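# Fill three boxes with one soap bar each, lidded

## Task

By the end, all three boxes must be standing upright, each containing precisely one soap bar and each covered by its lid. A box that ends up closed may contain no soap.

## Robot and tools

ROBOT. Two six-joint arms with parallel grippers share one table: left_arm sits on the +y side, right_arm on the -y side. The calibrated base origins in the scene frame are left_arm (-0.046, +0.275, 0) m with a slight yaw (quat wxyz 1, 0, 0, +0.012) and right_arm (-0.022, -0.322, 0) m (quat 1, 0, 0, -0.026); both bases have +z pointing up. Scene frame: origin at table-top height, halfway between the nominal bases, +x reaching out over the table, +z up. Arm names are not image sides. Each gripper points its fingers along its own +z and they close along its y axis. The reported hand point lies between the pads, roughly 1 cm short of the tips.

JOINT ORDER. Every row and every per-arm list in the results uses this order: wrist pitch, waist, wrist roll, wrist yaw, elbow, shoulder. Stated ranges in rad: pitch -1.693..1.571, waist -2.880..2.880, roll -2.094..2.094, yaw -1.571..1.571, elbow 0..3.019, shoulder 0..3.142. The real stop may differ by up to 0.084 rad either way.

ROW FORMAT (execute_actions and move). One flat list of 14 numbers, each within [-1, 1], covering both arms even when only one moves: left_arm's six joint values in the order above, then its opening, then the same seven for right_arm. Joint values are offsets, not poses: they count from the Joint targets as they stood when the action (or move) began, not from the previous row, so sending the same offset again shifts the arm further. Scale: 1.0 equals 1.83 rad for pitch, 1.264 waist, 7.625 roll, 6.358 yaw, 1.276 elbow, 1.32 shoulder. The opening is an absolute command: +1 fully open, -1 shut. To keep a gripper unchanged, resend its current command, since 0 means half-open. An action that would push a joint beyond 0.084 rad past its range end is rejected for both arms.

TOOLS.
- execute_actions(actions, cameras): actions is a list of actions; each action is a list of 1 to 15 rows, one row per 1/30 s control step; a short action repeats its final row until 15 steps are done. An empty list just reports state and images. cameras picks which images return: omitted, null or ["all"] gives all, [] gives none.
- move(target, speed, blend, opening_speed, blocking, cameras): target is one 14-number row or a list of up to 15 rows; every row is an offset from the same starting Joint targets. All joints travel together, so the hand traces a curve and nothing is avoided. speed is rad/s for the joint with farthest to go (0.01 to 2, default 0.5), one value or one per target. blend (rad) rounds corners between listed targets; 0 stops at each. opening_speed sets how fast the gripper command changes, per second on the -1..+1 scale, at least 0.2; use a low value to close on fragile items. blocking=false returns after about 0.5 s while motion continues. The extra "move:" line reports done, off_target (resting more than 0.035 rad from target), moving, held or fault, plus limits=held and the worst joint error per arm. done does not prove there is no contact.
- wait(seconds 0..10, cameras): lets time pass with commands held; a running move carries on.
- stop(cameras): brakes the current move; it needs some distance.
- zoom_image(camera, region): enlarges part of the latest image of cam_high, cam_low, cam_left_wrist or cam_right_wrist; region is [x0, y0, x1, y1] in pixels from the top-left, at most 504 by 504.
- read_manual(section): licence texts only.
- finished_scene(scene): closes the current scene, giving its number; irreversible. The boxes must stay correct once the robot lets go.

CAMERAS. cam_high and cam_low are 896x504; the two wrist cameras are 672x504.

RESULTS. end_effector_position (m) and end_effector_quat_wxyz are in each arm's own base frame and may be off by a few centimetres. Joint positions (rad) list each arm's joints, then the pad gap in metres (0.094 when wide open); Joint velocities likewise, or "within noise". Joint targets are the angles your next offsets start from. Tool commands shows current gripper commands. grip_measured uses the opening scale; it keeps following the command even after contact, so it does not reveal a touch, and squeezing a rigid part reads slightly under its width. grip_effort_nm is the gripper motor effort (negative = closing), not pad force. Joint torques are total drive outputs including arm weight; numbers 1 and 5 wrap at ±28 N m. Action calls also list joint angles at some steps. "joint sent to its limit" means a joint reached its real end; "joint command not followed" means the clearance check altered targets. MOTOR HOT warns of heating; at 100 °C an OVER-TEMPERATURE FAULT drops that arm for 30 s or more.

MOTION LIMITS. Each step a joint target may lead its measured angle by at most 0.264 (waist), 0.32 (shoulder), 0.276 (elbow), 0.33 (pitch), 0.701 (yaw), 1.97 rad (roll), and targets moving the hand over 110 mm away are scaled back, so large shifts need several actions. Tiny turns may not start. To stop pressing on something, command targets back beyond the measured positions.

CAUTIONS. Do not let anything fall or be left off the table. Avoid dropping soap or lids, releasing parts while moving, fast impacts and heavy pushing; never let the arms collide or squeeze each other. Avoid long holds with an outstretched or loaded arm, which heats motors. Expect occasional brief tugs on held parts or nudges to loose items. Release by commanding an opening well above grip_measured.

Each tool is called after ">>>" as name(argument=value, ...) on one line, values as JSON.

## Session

>>> execute_actions(actions=[])

>>> zoom_image(camera="cam_low", region=[420, 235, 660, 355])

>>> zoom_image(camera="cam_high", region=[300, 150, 500, 310])

Scene clock: 0.00 s.
left_arm: end_effector_position=(+0.2820, +0.4381, +0.1433) grip_measured=+1.000 grip_effort_nm=n/a end_effector_quat_wxyz=(+0.152, -0.543, +0.653, +0.506) | right_arm: end_effector_position=(+0.3367, +0.3360, +0.3143) grip_measured=+1.000 grip_effort_nm=n/a end_effector_quat_wxyz=(+0.207, -0.617, +0.710, +0.270)
Joint names: [wrist pitch, waist, wrist roll, wrist yaw, elbow, shoulder]
Joint positions: left_arm=[-0.387 0.714 -0.356 -1.023 0.983 1.61 0.094] | right_arm=[-1.176 0.584 -0.726 -0.588 1.338 1.338 0.094]
Joint velocities: within noise
Joint torques (N m): no reading
Motor temperatures (°C): left_arm=[27 28 29 28 43 36 29] | right_arm=[29 32 28 30 42 34 30]
Heat: left arm: hottest elbow 43 °C; right arm: hottest elbow 42 °C.
Joint targets: left_arm=[-0.385 0.714 -0.356 -1.023 1.002 1.614] | right_arm=[-1.174 0.584 -0.726 -0.588 1.364 1.342]
Tool commands: left_gripper/opening=+1.0 right_gripper/opening=+1.0

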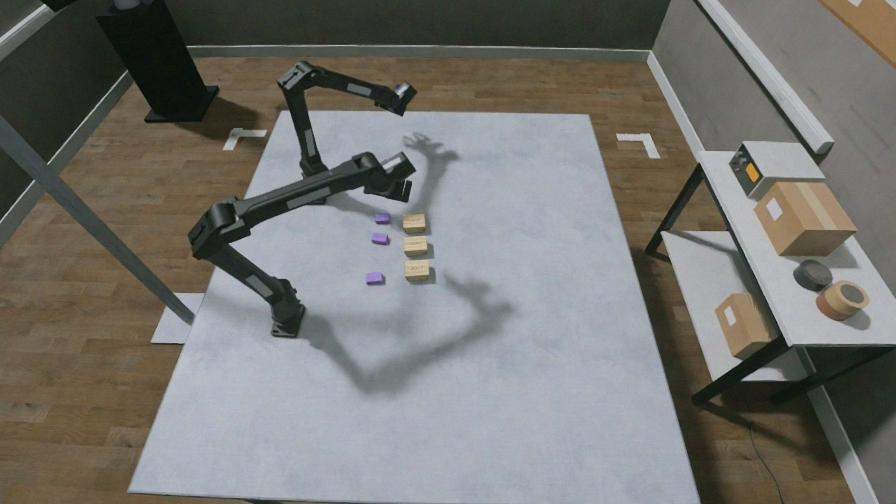

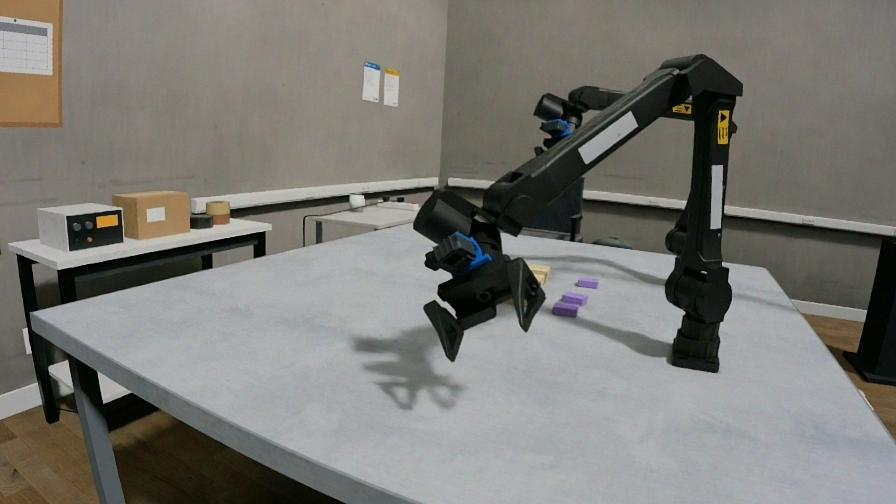

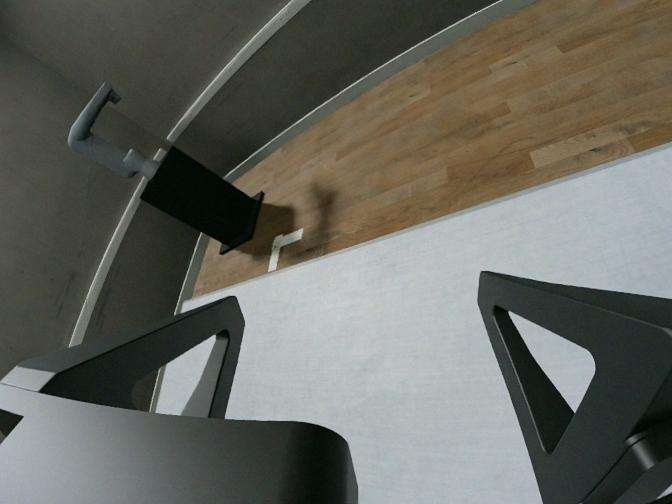

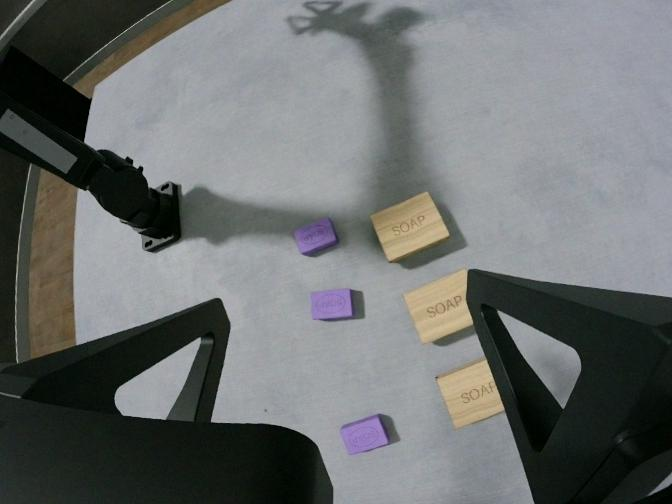

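Scaled by 2.100 from the camera's 896x504 image, which has a finer 1280x720 frame.

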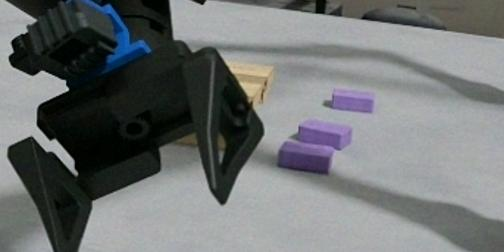

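Scaled by 2.520 from the camera's 896x504 image, which has a finer 1280x720 frame.

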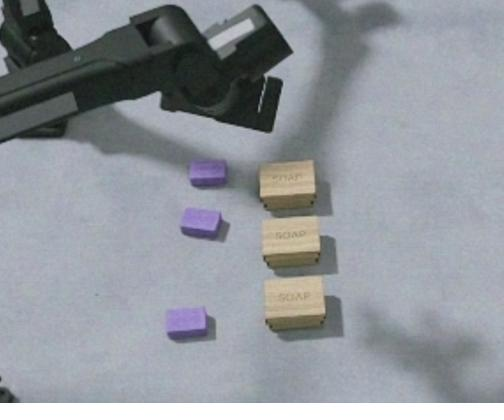

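>>> move(target=[0,0,0,0,0,0,1, -0.0432,0.0902,0.1807,0.0925,0.1183,0.35,1], speed=0.6)

Scene clock: 88.47 s.
left_arm: end_effector_position=(+0.2820, +0.4381, +0.1433) grip_measured=+1.000 grip_effort_nm=-0.002 end_effector_quat_wxyz=(+0.152, -0.543, +0.653, +0.506) | right_arm: end_effector_position=(+0.4086, +0.3378, +0.1184) grip_measured=+1.000 grip_effort_nm=-0.051 end_effector_quat_wxyz=(+0.000, -0.027, +1.000, +0.001)
Joint positions: left_arm=[-0.387 0.714 -0.356 -1.023 0.983 1.61 0.094] | right_arm=[-1.246 0.691 0.638 -0.002 1.459 1.784 0.094]
Joint velocities: left_arm=[0.002 -0.015 -0.007 -0.198 -0.007 -0.015 0] | right_arm=[within noise]
Joint torques (N m): left_arm=[1.96 -1.55 -0.11 -0.57 10.85 -15.85] | right_arm=[0.08 0.67 0.14 -0.03 13.96 -15.09]
Motor temperatures (°C): left_arm=[27 28 29 28 52 39 29] | right_arm=[29 32 28 30 53 34 30]
Heat: left arm: hottest elbow 52 °C; right arm: hottest elbow 53 °C.
Joint targets: left_arm=[-0.385 0.714 -0.356 -1.023 1.002 1.614] | right_arm=[-1.253 0.698 0.652 0.000 1.515 1.804]
move: off_target (right_arm); right_arm: the elbow is farthest, 0.056 rad from its target

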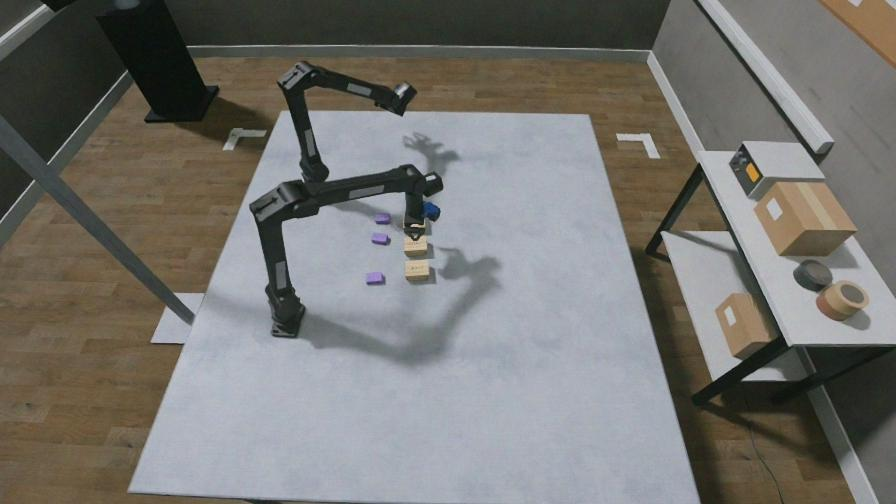

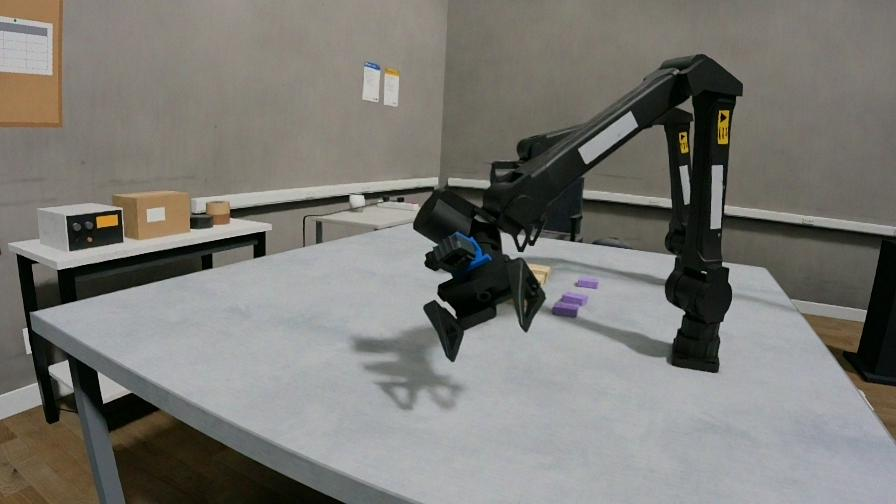

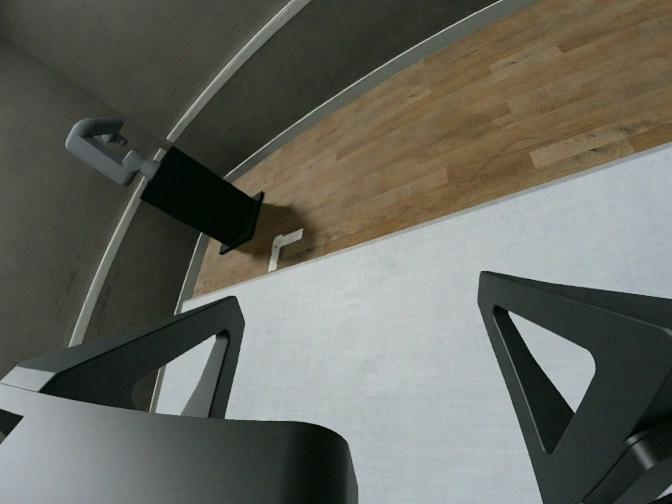

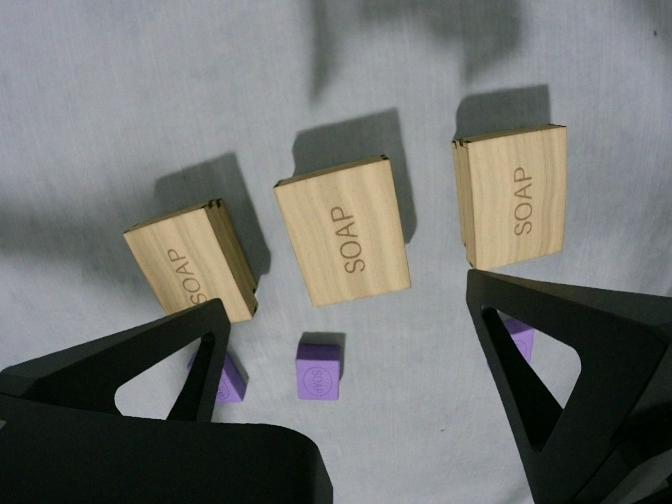

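>>> move(target=[0,0,0,0,0,0,1, 0.0519,-0.0142,-0.0197,0,-0.0831,0.0318,0.62], speed=0.3, opening_speed=1)

Scene clock: 132.33 s.
left_arm: end_effector_position=(+0.2820, +0.4381, +0.1433) grip_measured=+1.000 grip_effort_nm=-0.007 end_effector_quat_wxyz=(+0.152, -0.543, +0.653, +0.506) | right_arm: end_effector_position=(+0.4115, +0.3372, +0.0813) grip_measured=+0.622 grip_effort_nm=-0.144 end_effector_quat_wxyz=(-0.003, -0.086, +0.996, -0.001)
Joint positions: left_arm=[-0.387 0.714 -0.356 -1.023 0.983 1.61 0.094] | right_arm=[-1.167 0.687 0.516 -0.001 1.417 1.827 0.076]
Joint torques (N m): left_arm=[1.96 -1.55 -0.11 -0.57 10.85 -15.85] | right_arm=[0.69 -0.62 -0.13 -0.04 8.23 -15.5]
Joint targets: left_arm=[-0.385 0.714 -0.356 -1.023 1.002 1.614] | right_arm=[-1.158 0.680 0.502 0.000 1.408 1.846]
move: done

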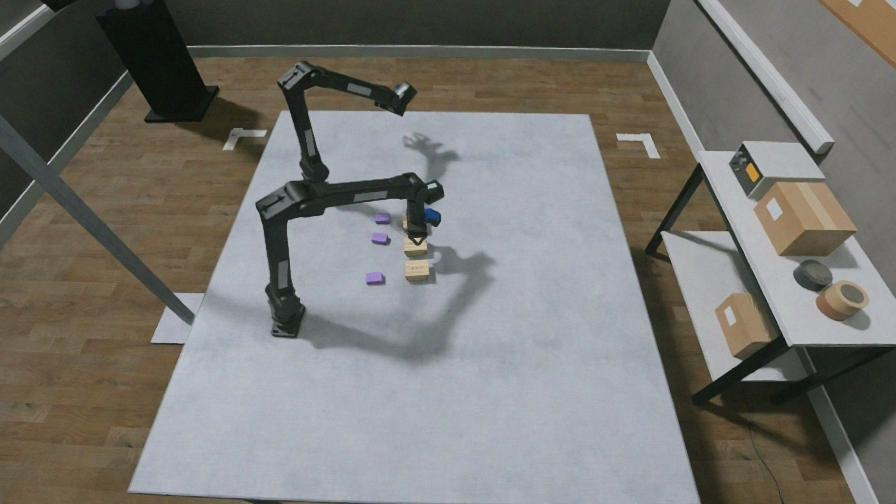

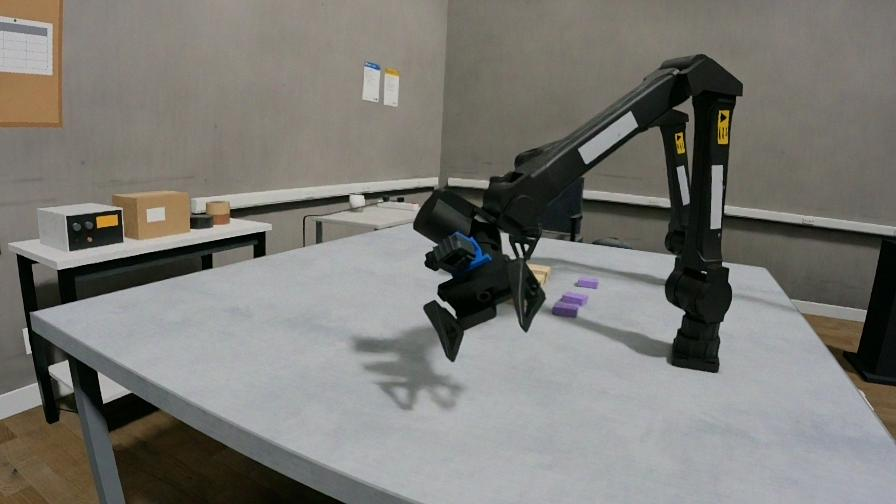

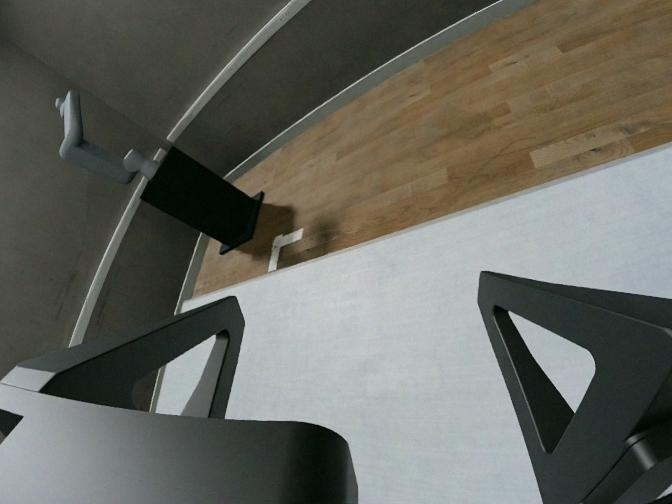

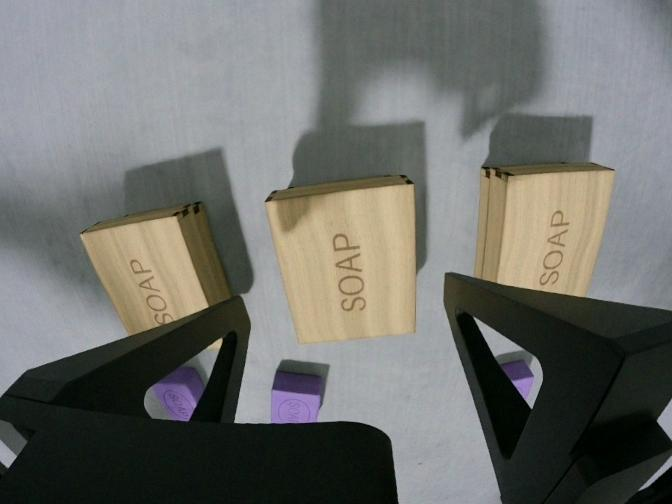

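>>> move(target=[[0,0,0,0,0,0,1,0.0617,0,0,0,-0.0439,0.0417,0.62],[0,0,0,0,0,0,1,0.0617,0,0,0,-0.0439,0.0417,0.25]], speed=0.1, opening_speed=0.25)

Scene clock: 180.23 s.
left_arm: end_effector_position=(+0.2820, +0.4381, +0.1433) grip_measured=+1.000 grip_effort_nm=-0.007 end_effector_quat_wxyz=(+0.152, -0.543, +0.653, +0.506) | right_arm: end_effector_position=(+0.4134, +0.3378, +0.0377) grip_measured=+0.332 grip_effort_nm=-1.048 end_effector_quat_wxyz=(+0.001, -0.085, +0.996, +0.001)
Joint positions: left_arm=[-0.387 0.714 -0.356 -1.023 0.983 1.61 0.094] | right_arm=[-1.054 0.686 0.515 -0.001 1.363 1.876 0.063]
Joint torques (N m): left_arm=[1.96 -1.61 -0.11 -0.57 10.85 -15.85] | right_arm=[0.72 -0.5 -0.11 -0.08 7.64 -15.33]
Joint targets: left_arm=[-0.385 0.714 -0.356 -1.023 1.002 1.614] | right_arm=[-1.046 0.679 0.502 0.000 1.352 1.901]
move: done

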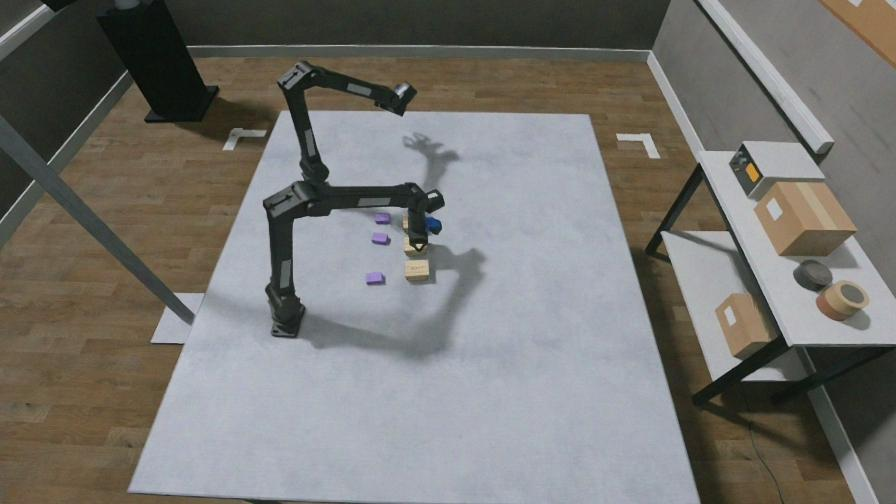

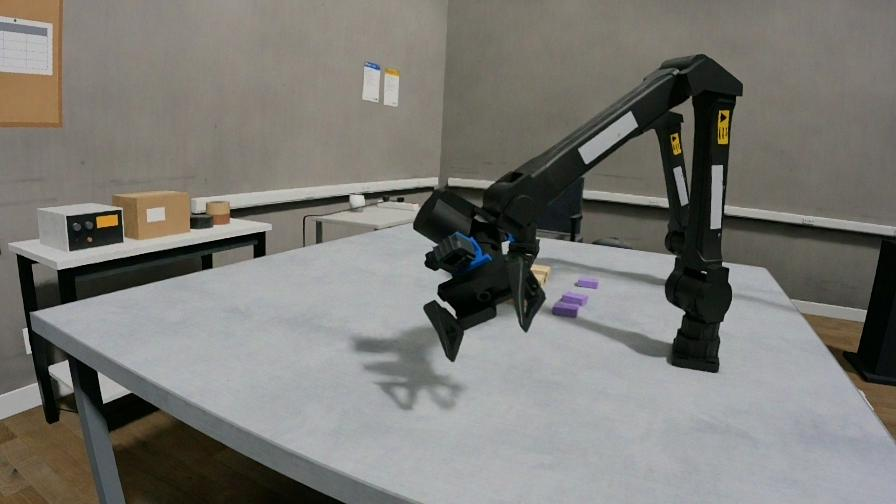

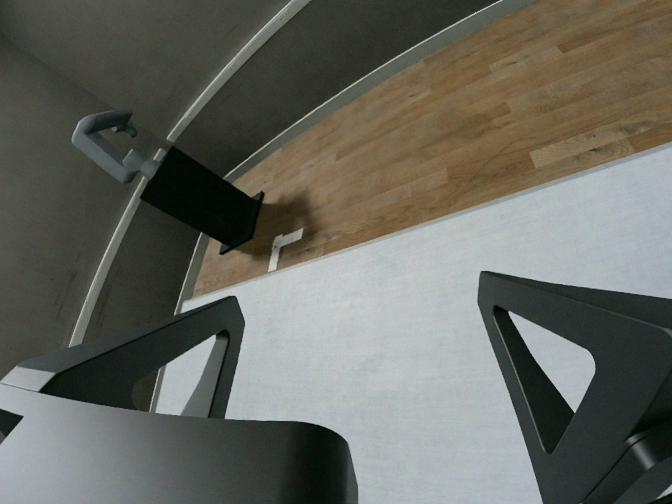

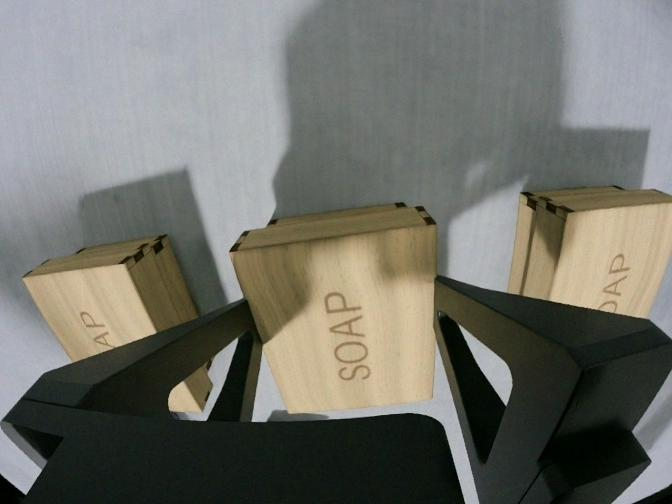

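>>> move(target=[[0,0,0,0,0,0,1,-0.0098,0,0,0,0.0439,-0.0265,0.25],[0,0,0,0,0,0,1,-0.0667,0,0,0,0.0956,-0.0682,0.25],[0,0,0,0,0,0,1,-0.1257,0,0,0,0.1489,-0.0985,0.25]], speed=[0.05,0.08,0.15], blend=[0.005,0.02,0])

>>> zoom_image(camera="cam_low", region=[470, 200, 620, 340])

>>> zoom_image(camera="cam_high", region=[350, 180, 470, 290])

Scene clock: 210.20 s.
left_arm: end_effector_position=(+0.2820, +0.4381, +0.1433) grip_measured=+1.000 grip_effort_nm=-0.007 end_effector_quat_wxyz=(+0.152, -0.543, +0.653, +0.506) | right_arm: end_effector_position=(+0.4143, +0.3386, +0.1285) grip_measured=+0.330 grip_effort_nm=-1.077 end_effector_quat_wxyz=(+0.002, -0.085, +0.996, +0.002)
Joint positions: left_arm=[-0.387 0.714 -0.356 -1.023 0.983 1.61 0.094] | right_arm=[-1.267 0.686 0.515 -0.001 1.487 1.784 0.062]
Joint torques (N m): left_arm=[1.96 -1.55 -0.11 -0.57 10.86 -15.85] | right_arm=[-0.05 -0.44 -0.11 -0.08 14.04 -17.79]
Motor temperatures (°C): left_arm=[27 28 29 29 53 40 29] | right_arm=[29 32 28 30 48 36 31]
Heat: left arm: hottest elbow 53 °C; right arm: hottest elbow 48 °C.
Joint targets: left_arm=[-0.385 0.714 -0.356 -1.023 1.002 1.614] | right_arm=[-1.275 0.679 0.502 0.000 1.543 1.770]
move: off_target (right_arm); right_arm: the elbow is farthest, 0.055 rad from its target

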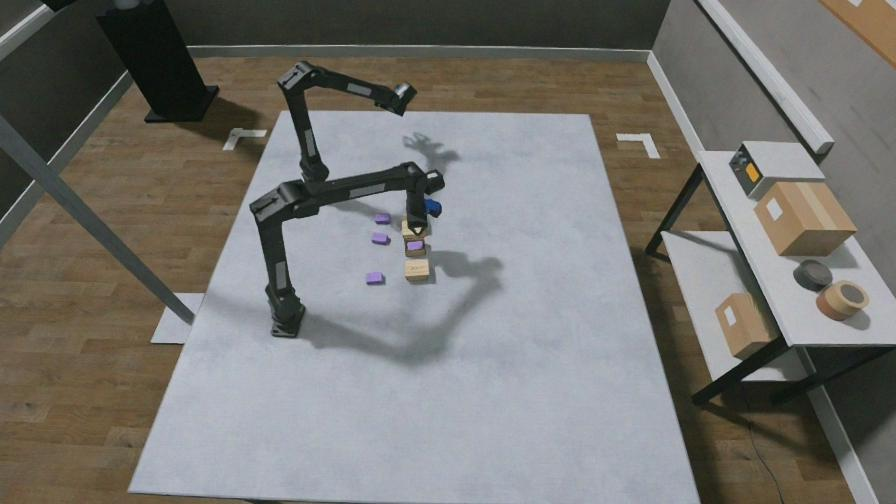

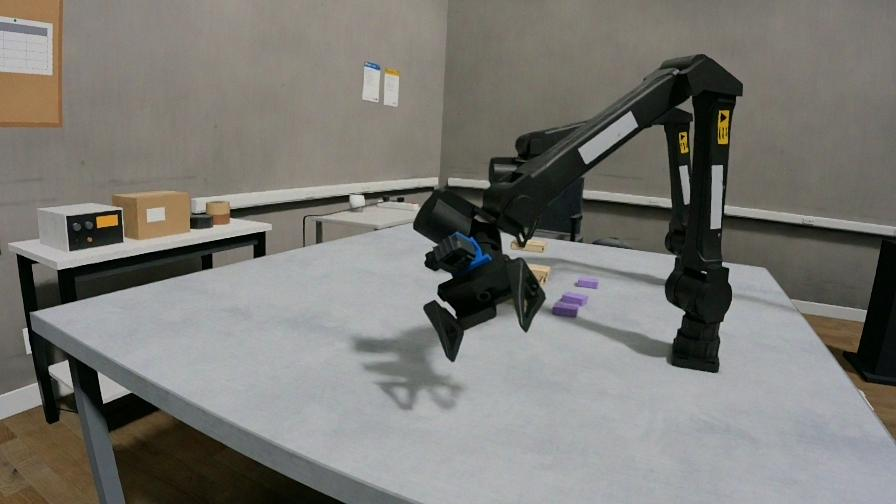

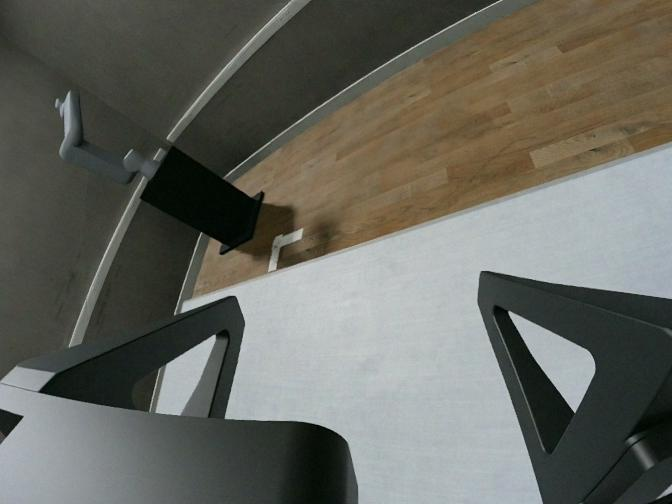

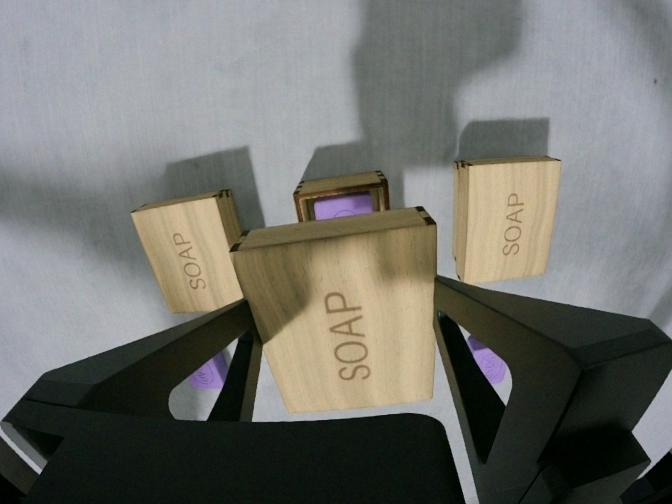

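Scaled by 3.360 from the camera's 896x504 image, which has a finer 1280x720 frame.

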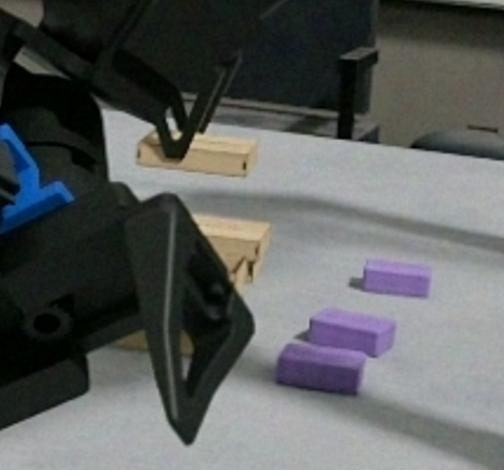

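Scaled by 4.200 from the camera's 896x504 image, which has a finer 1280x720 frame.

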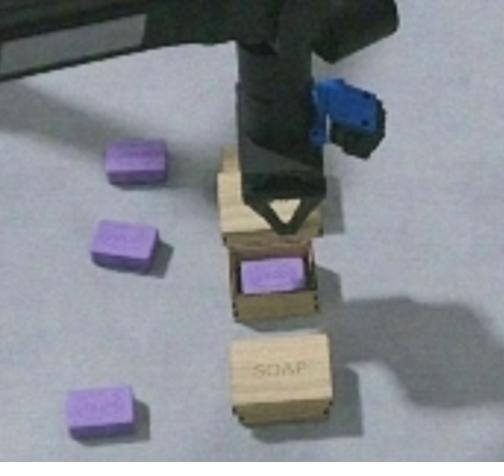

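>>> move(target=[0,0,0,0,0,0,1,0.1022,0,0,0,-0.1356,0.0818,0.25], speed=0.15, cameras=["cam_low","cam_high","cam_right_wrist"])

>>> zoom_image(camera="cam_high", region=[380, 200, 450, 270])

>>> zoom_image(camera="cam_right_wrist", region=[210, 180, 460, 430])

Scene clock: 232.30 s.
left_arm: end_effector_position=(+0.2820, +0.4381, +0.1433) grip_measured=+1.000 grip_effort_nm=-0.007 end_effector_quat_wxyz=(+0.152, -0.543, +0.653, +0.506) | right_arm: end_effector_position=(+0.4117, +0.3365, +0.0527) grip_measured=+0.330 grip_effort_nm=-1.082 end_effector_quat_wxyz=(-0.002, -0.086, +0.996, -0.001)
Joint positions: left_arm=[-0.387 0.714 -0.356 -1.023 0.983 1.61 0.094] | right_arm=[-1.097 0.686 0.514 -0.001 1.378 1.857 0.062]
Joint torques (N m): left_arm=[1.95 -1.61 -0.11 -0.57 10.85 -15.85] | right_arm=[0.75 -0.5 -0.11 -0.08 7.88 -15.68]
Joint targets: left_arm=[-0.385 0.714 -0.356 -1.023 1.002 1.614] | right_arm=[-1.088 0.679 0.502 0.000 1.369 1.878]
move: done
Images, in order: cam_high, cam_low, cam_right_wrist.

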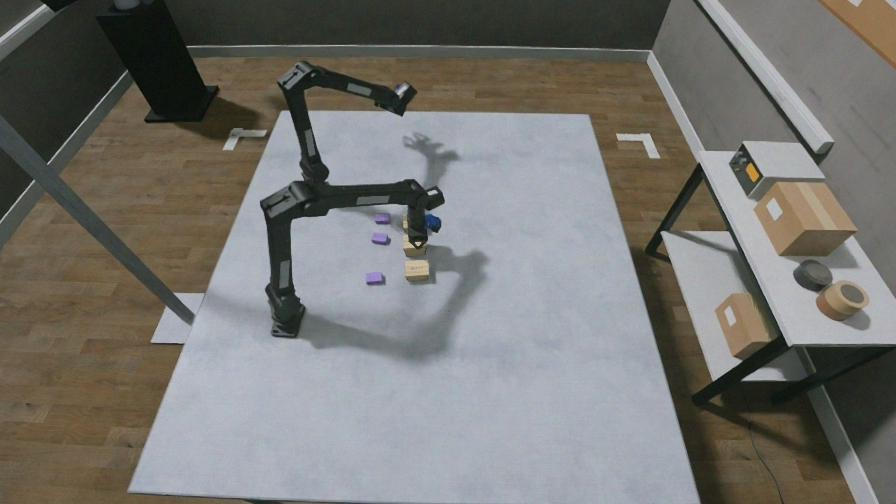

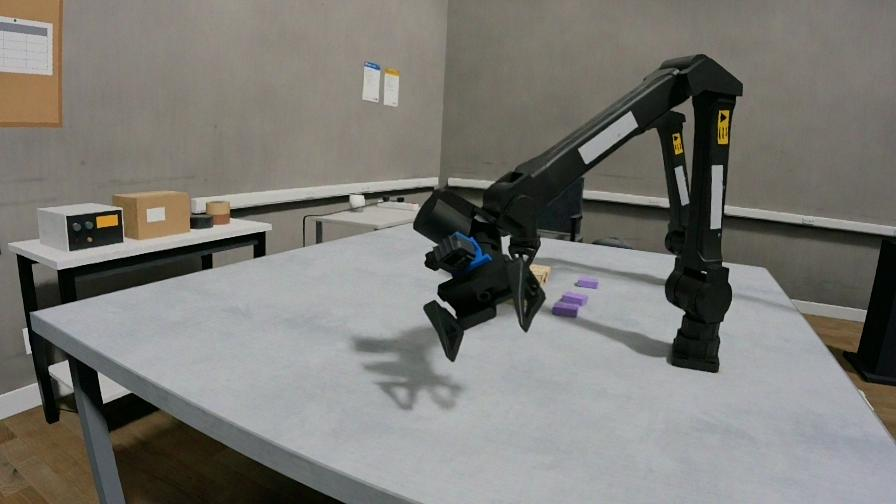

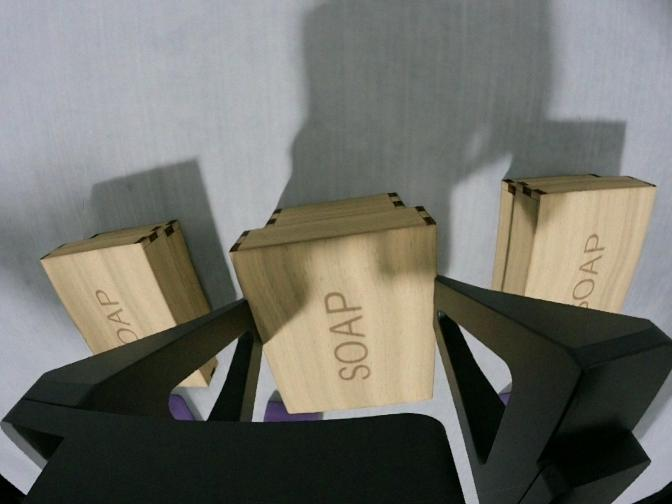

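Scaled by 7.200 from the camera's 896x504 image, which has a finer 1280x720 frame.

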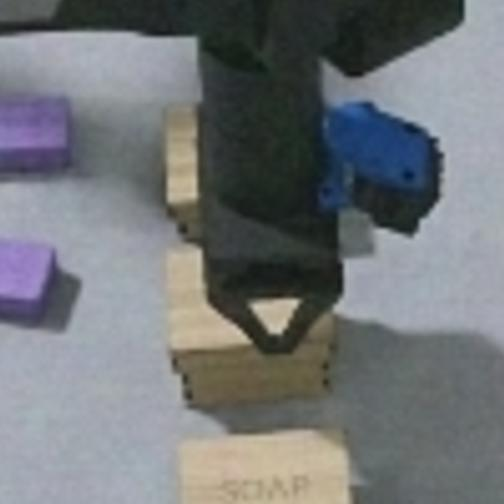

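Scaled by 2.016 from the camera's 672x504 image, which has a finer 960x720 frame.

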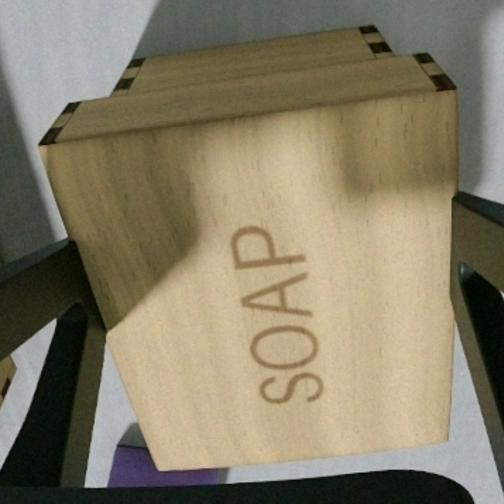

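>>> move(target=[[0,0,0,0,0,0,1,0.0071,0,0,0,0,0,0.25],[0,0,0,0,0,0,1,0.023,0,0,0,-0.0133,0.0174,0.25]], speed=0.05, cameras=["cam_high","cam_right_wrist"])

>>> zoom_image(camera="cam_right_wrist", region=[210, 180, 460, 430])

Scene clock: 248.90 s.
left_arm: end_effector_position=(+0.2820, +0.4381, +0.1433) grip_measured=+1.000 grip_effort_nm=-0.007 end_effector_quat_wxyz=(+0.152, -0.543, +0.653, +0.506) | right_arm: end_effector_position=(+0.4132, +0.3377, +0.0376) grip_measured=+0.330 grip_effort_nm=-1.077 end_effector_quat_wxyz=(+0.000, -0.086, +0.996, +0.001)
Joint positions: left_arm=[-0.387 0.714 -0.356 -1.023 0.983 1.61 0.094] | right_arm=[-1.056 0.686 0.514 -0.001 1.363 1.877 0.062]
Joint torques (N m): left_arm=[1.96 -1.61 -0.11 -0.57 10.84 -15.85] | right_arm=[0.65 -0.5 -0.11 -0.08 7.54 -15.15]
Joint targets: left_arm=[-0.385 0.714 -0.356 -1.023 1.002 1.614] | right_arm=[-1.046 0.679 0.502 0.000 1.352 1.901]
move: done
Images, in order: cam_high, cam_right_wrist.

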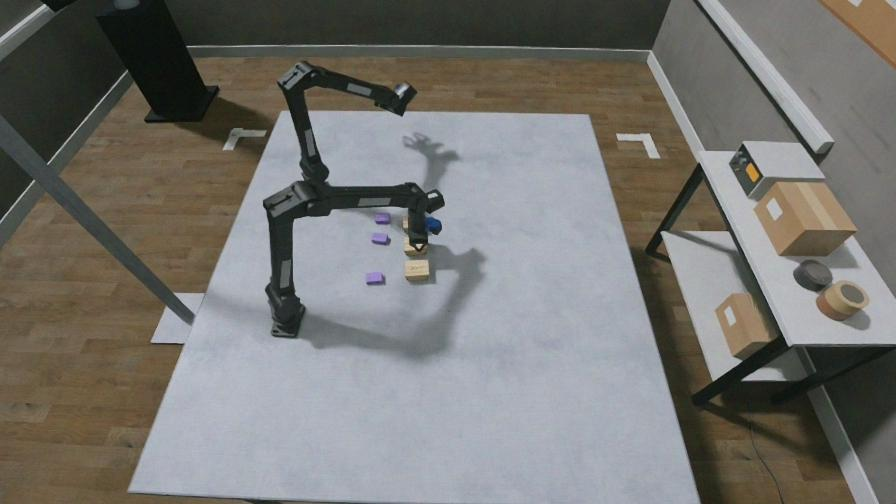

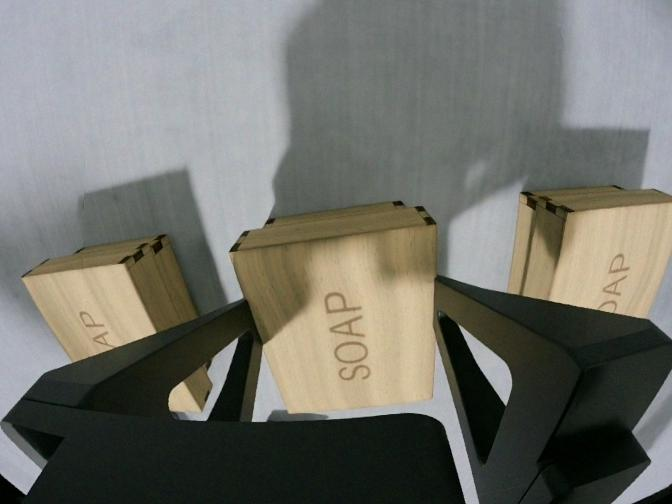

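Scaled by 2.016 from the camera's 672x504 image, which has a finer 960x720 frame.

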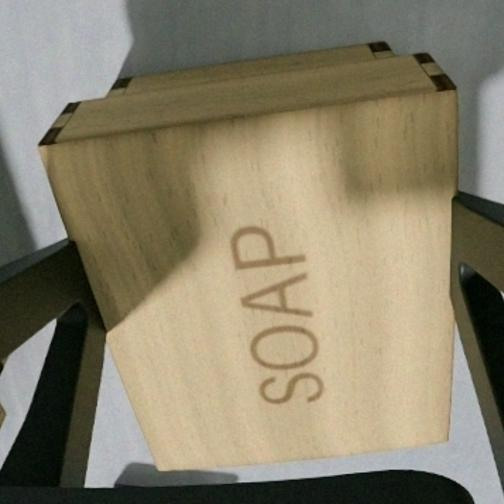

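>>> move(target=[[0,0,0,0,0,0,1,0,0,0,0,0,0,0.62],[0,0,0,0,0,0,1,-0.0667,0,0,0,0.0956,-0.0682,0.62],[0,0,0,0,0,0,1,-0.0432,-0.1297,-0.0212,0,-0.0564,-0.1424,0.62]], speed=[0.1,0.15,0.25], blend=[0,0.02,0], opening_speed=0.3, cameras=["cam_high","cam_right_wrist"])

Scene clock: 282.17 s.
left_arm: end_effector_position=(+0.2820, +0.4381, +0.1433) grip_measured=+1.000 grip_effort_nm=-0.007 end_effector_quat_wxyz=(+0.152, -0.543, +0.653, +0.506) | right_arm: end_effector_position=(+0.4298, +0.2445, +0.0862) grip_measured=+0.618 grip_effort_nm=0.046 end_effector_quat_wxyz=(+0.000, -0.082, +0.997, +0.000)
Joint positions: left_arm=[-0.387 0.714 -0.356 -1.023 0.983 1.61 0.094] | right_arm=[-1.134 0.518 0.354 -0.001 1.292 1.729 0.076]
Joint torques (N m): left_arm=[1.95 -1.61 -0.11 -0.57 10.85 -15.85] | right_arm=[0.7 -0.09 -0.08 -0.09 7.88 -16.62]
Joint targets: left_arm=[-0.385 0.714 -0.356 -1.023 1.002 1.614] | right_arm=[-1.125 0.516 0.340 0.000 1.280 1.713]
move: done
Images, in order: cam_high, cam_right_wrist.

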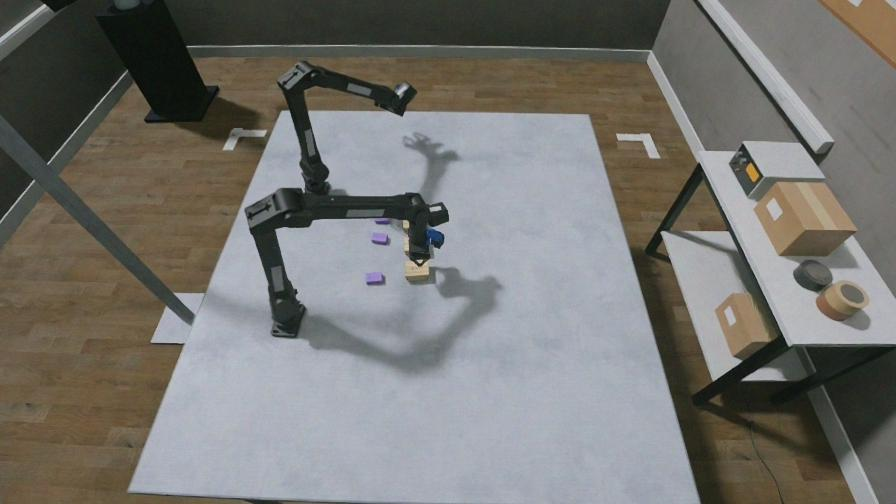

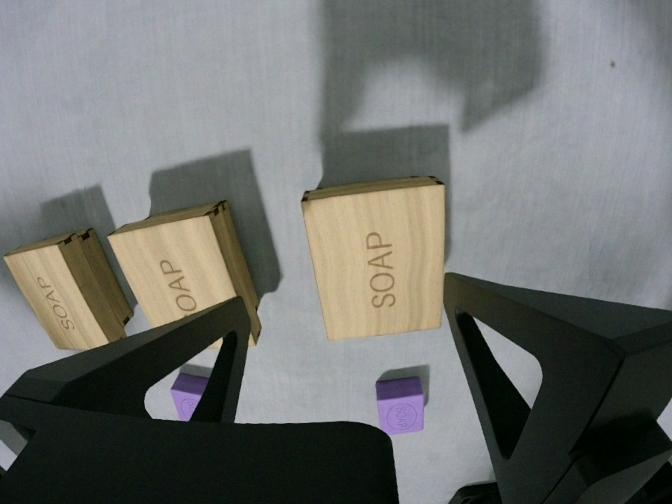

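>>> move(target=[[0,0,0,0,0,0,1,0.0066,-0.0269,-0.0037,0,-0.0212,-0.0121,0.62]], speed=0.15, cameras=["cam_right_wrist"])

Scene clock: 310.43 s.
left_arm: end_effector_position=(+0.2820, +0.4381, +0.1433) grip_measured=+1.000 grip_effort_nm=-0.002 end_effector_quat_wxyz=(+0.152, -0.543, +0.653, +0.506) | right_arm: end_effector_position=(+0.4309, +0.2272, +0.0843) grip_measured=+0.618 grip_effort_nm=0.051 end_effector_quat_wxyz=(+0.000, -0.080, +0.997, +0.000)
Joint positions: left_arm=[-0.387 0.714 -0.356 -1.023 0.983 1.61 0.094] | right_arm=[-1.122 0.486 0.326 -0.001 1.265 1.713 0.076]
Joint torques (N m): left_arm=[1.95 -1.61 -0.11 -0.57 10.85 -15.85] | right_arm=[0.75 -0.32 -0.11 -0.09 7.8 -16.32]
Joint targets: left_arm=[-0.385 0.714 -0.356 -1.023 1.002 1.614] | right_arm=[-1.113 0.482 0.312 0.000 1.253 1.698]
move: done
Images, in order: cam_right_wrist.

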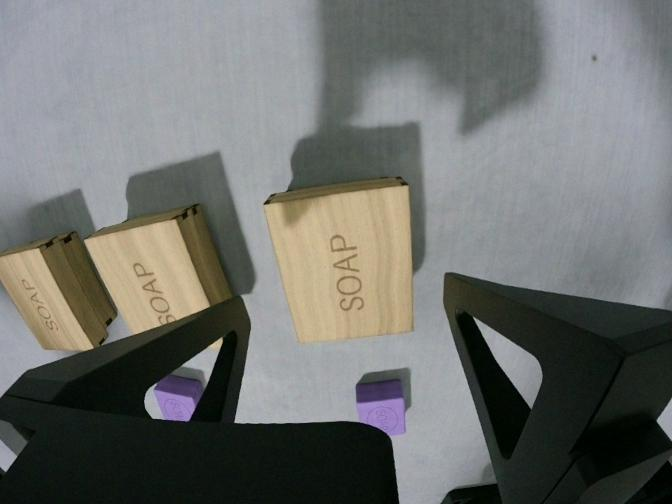

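>>> move(target=[[0,0,0,0,0,0,1,0.0655,0,0,0,-0.0462,0.0745,0.62],[0,0,0,0,0,0,1,0.0655,0,0,0,-0.0462,0.0745,0.25]], speed=0.12, opening_speed=0.25, cameras=["cam_high","cam_right_wrist"])

Scene clock: 322.20 s.
left_arm: end_effector_position=(+0.2820, +0.4381, +0.1433) grip_measured=+1.000 grip_effort_nm=-0.002 end_effector_quat_wxyz=(+0.152, -0.543, +0.653, +0.506) | right_arm: end_effector_position=(+0.4299, +0.2267, +0.0355) grip_measured=+0.366 grip_effort_nm=-1.072 end_effector_quat_wxyz=(-0.001, -0.080, +0.997, +0.000)
Joint positions: left_arm=[-0.387 0.714 -0.356 -1.023 0.983 1.61 0.094] | right_arm=[-1.002 0.486 0.325 -0.001 1.204 1.774 0.064]
Joint torques (N m): left_arm=[1.95 -1.55 -0.11 -0.58 10.86 -15.79] | right_arm=[0.72 -0.38 -0.11 -0.09 7.39 -13.68]
Joint targets: left_arm=[-0.385 0.714 -0.356 -1.023 1.002 1.614] | right_arm=[-0.993 0.482 0.312 0.000 1.194 1.796]
move: done
Images, in order: cam_high, cam_right_wrist.

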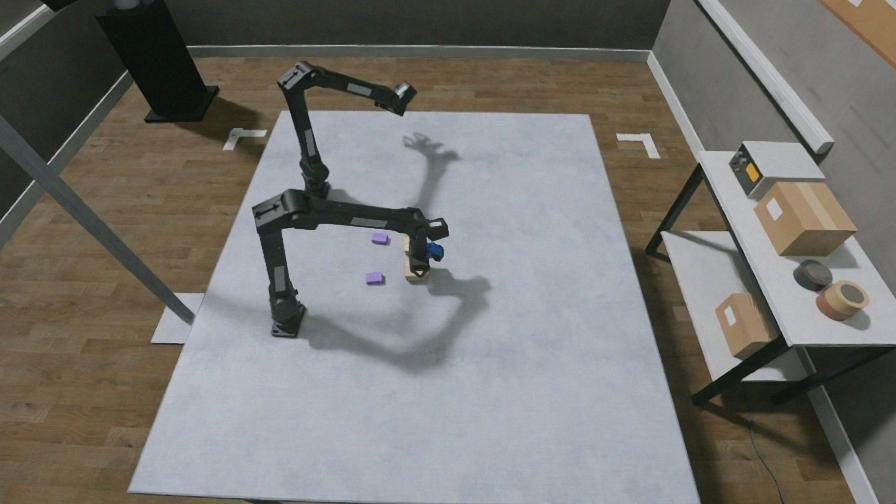

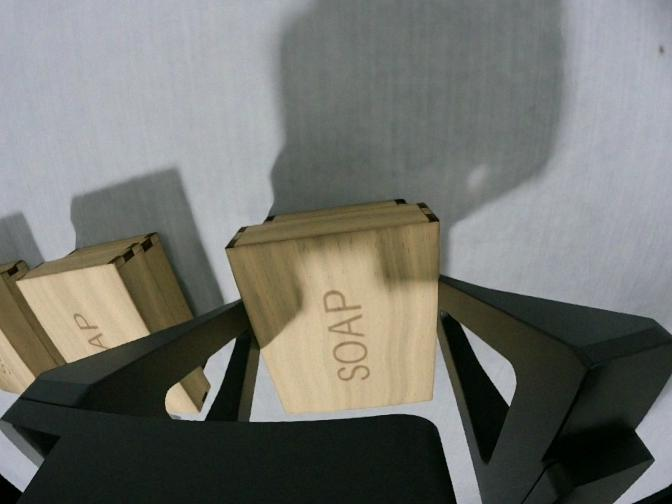

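>>> move(target=[[0,0,0,0,0,0,1,-0.0104,0,0,0,0.0431,-0.0242,0.25],[0,0,0,0,0,0,1,-0.0694,0,0,0,0.0917,-0.072,0.25],[0,0,0,0,0,0,1,-0.1311,0,0,0,0.1442,-0.1068,0.25]], speed=[0.05,0.08,0.15], blend=[0.005,0.02,0], cameras=["cam_high","cam_right_wrist"])

>>> zoom_image(camera="cam_high", region=[350, 180, 470, 290])

Scene clock: 347.40 s.
left_arm: end_effector_position=(+0.2820, +0.4381, +0.1433) grip_measured=+1.000 grip_effort_nm=-0.007 end_effector_quat_wxyz=(+0.152, -0.543, +0.653, +0.506) | right_arm: end_effector_position=(+0.4297, +0.2266, +0.1258) grip_measured=+0.366 grip_effort_nm=-1.077 end_effector_quat_wxyz=(+0.000, -0.080, +0.997, +0.000)
Joint positions: left_arm=[-0.387 0.714 -0.356 -1.023 0.983 1.61 0.094] | right_arm=[-1.225 0.486 0.325 -0.001 1.323 1.668 0.064]
Joint torques (N m): left_arm=[1.95 -1.55 -0.11 -0.57 10.85 -15.85] | right_arm=[0.08 -0.32 -0.11 -0.1 13.85 -15.91]
Joint targets: left_arm=[-0.385 0.714 -0.356 -1.023 1.002 1.614] | right_arm=[-1.233 0.482 0.312 0.000 1.378 1.655]
move: off_target (right_arm); right_arm: the elbow is farthest, 0.055 rad from its target
Images, in order: cam_high, cam_right_wrist.

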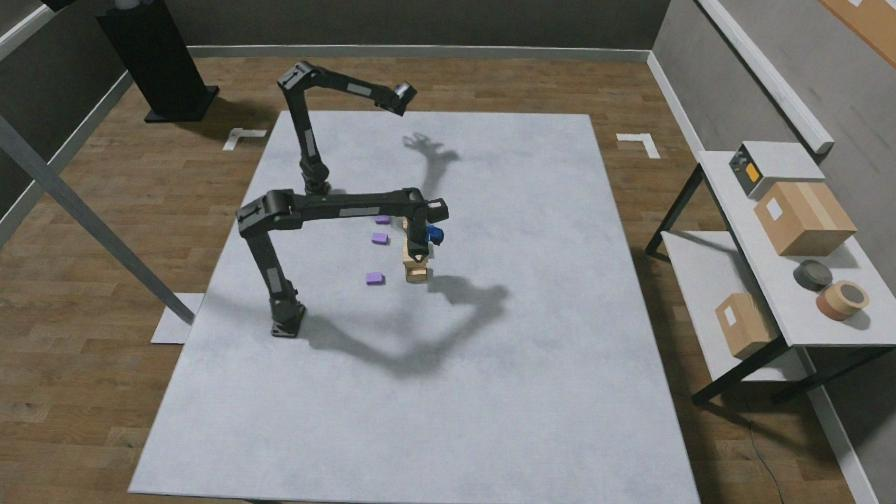

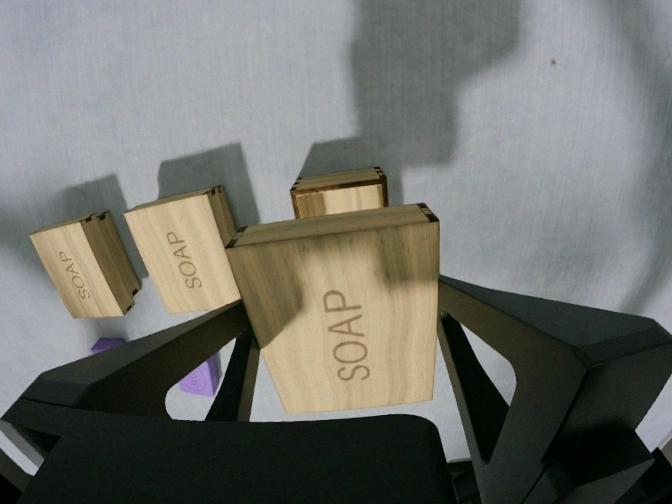

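Scaled by 4.200 from the camera's 896x504 image, which has a finer 1280x720 frame.

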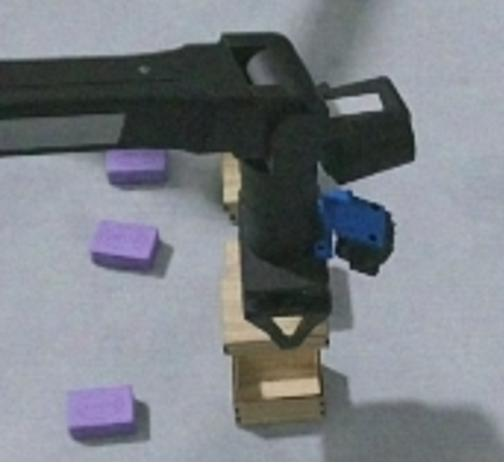

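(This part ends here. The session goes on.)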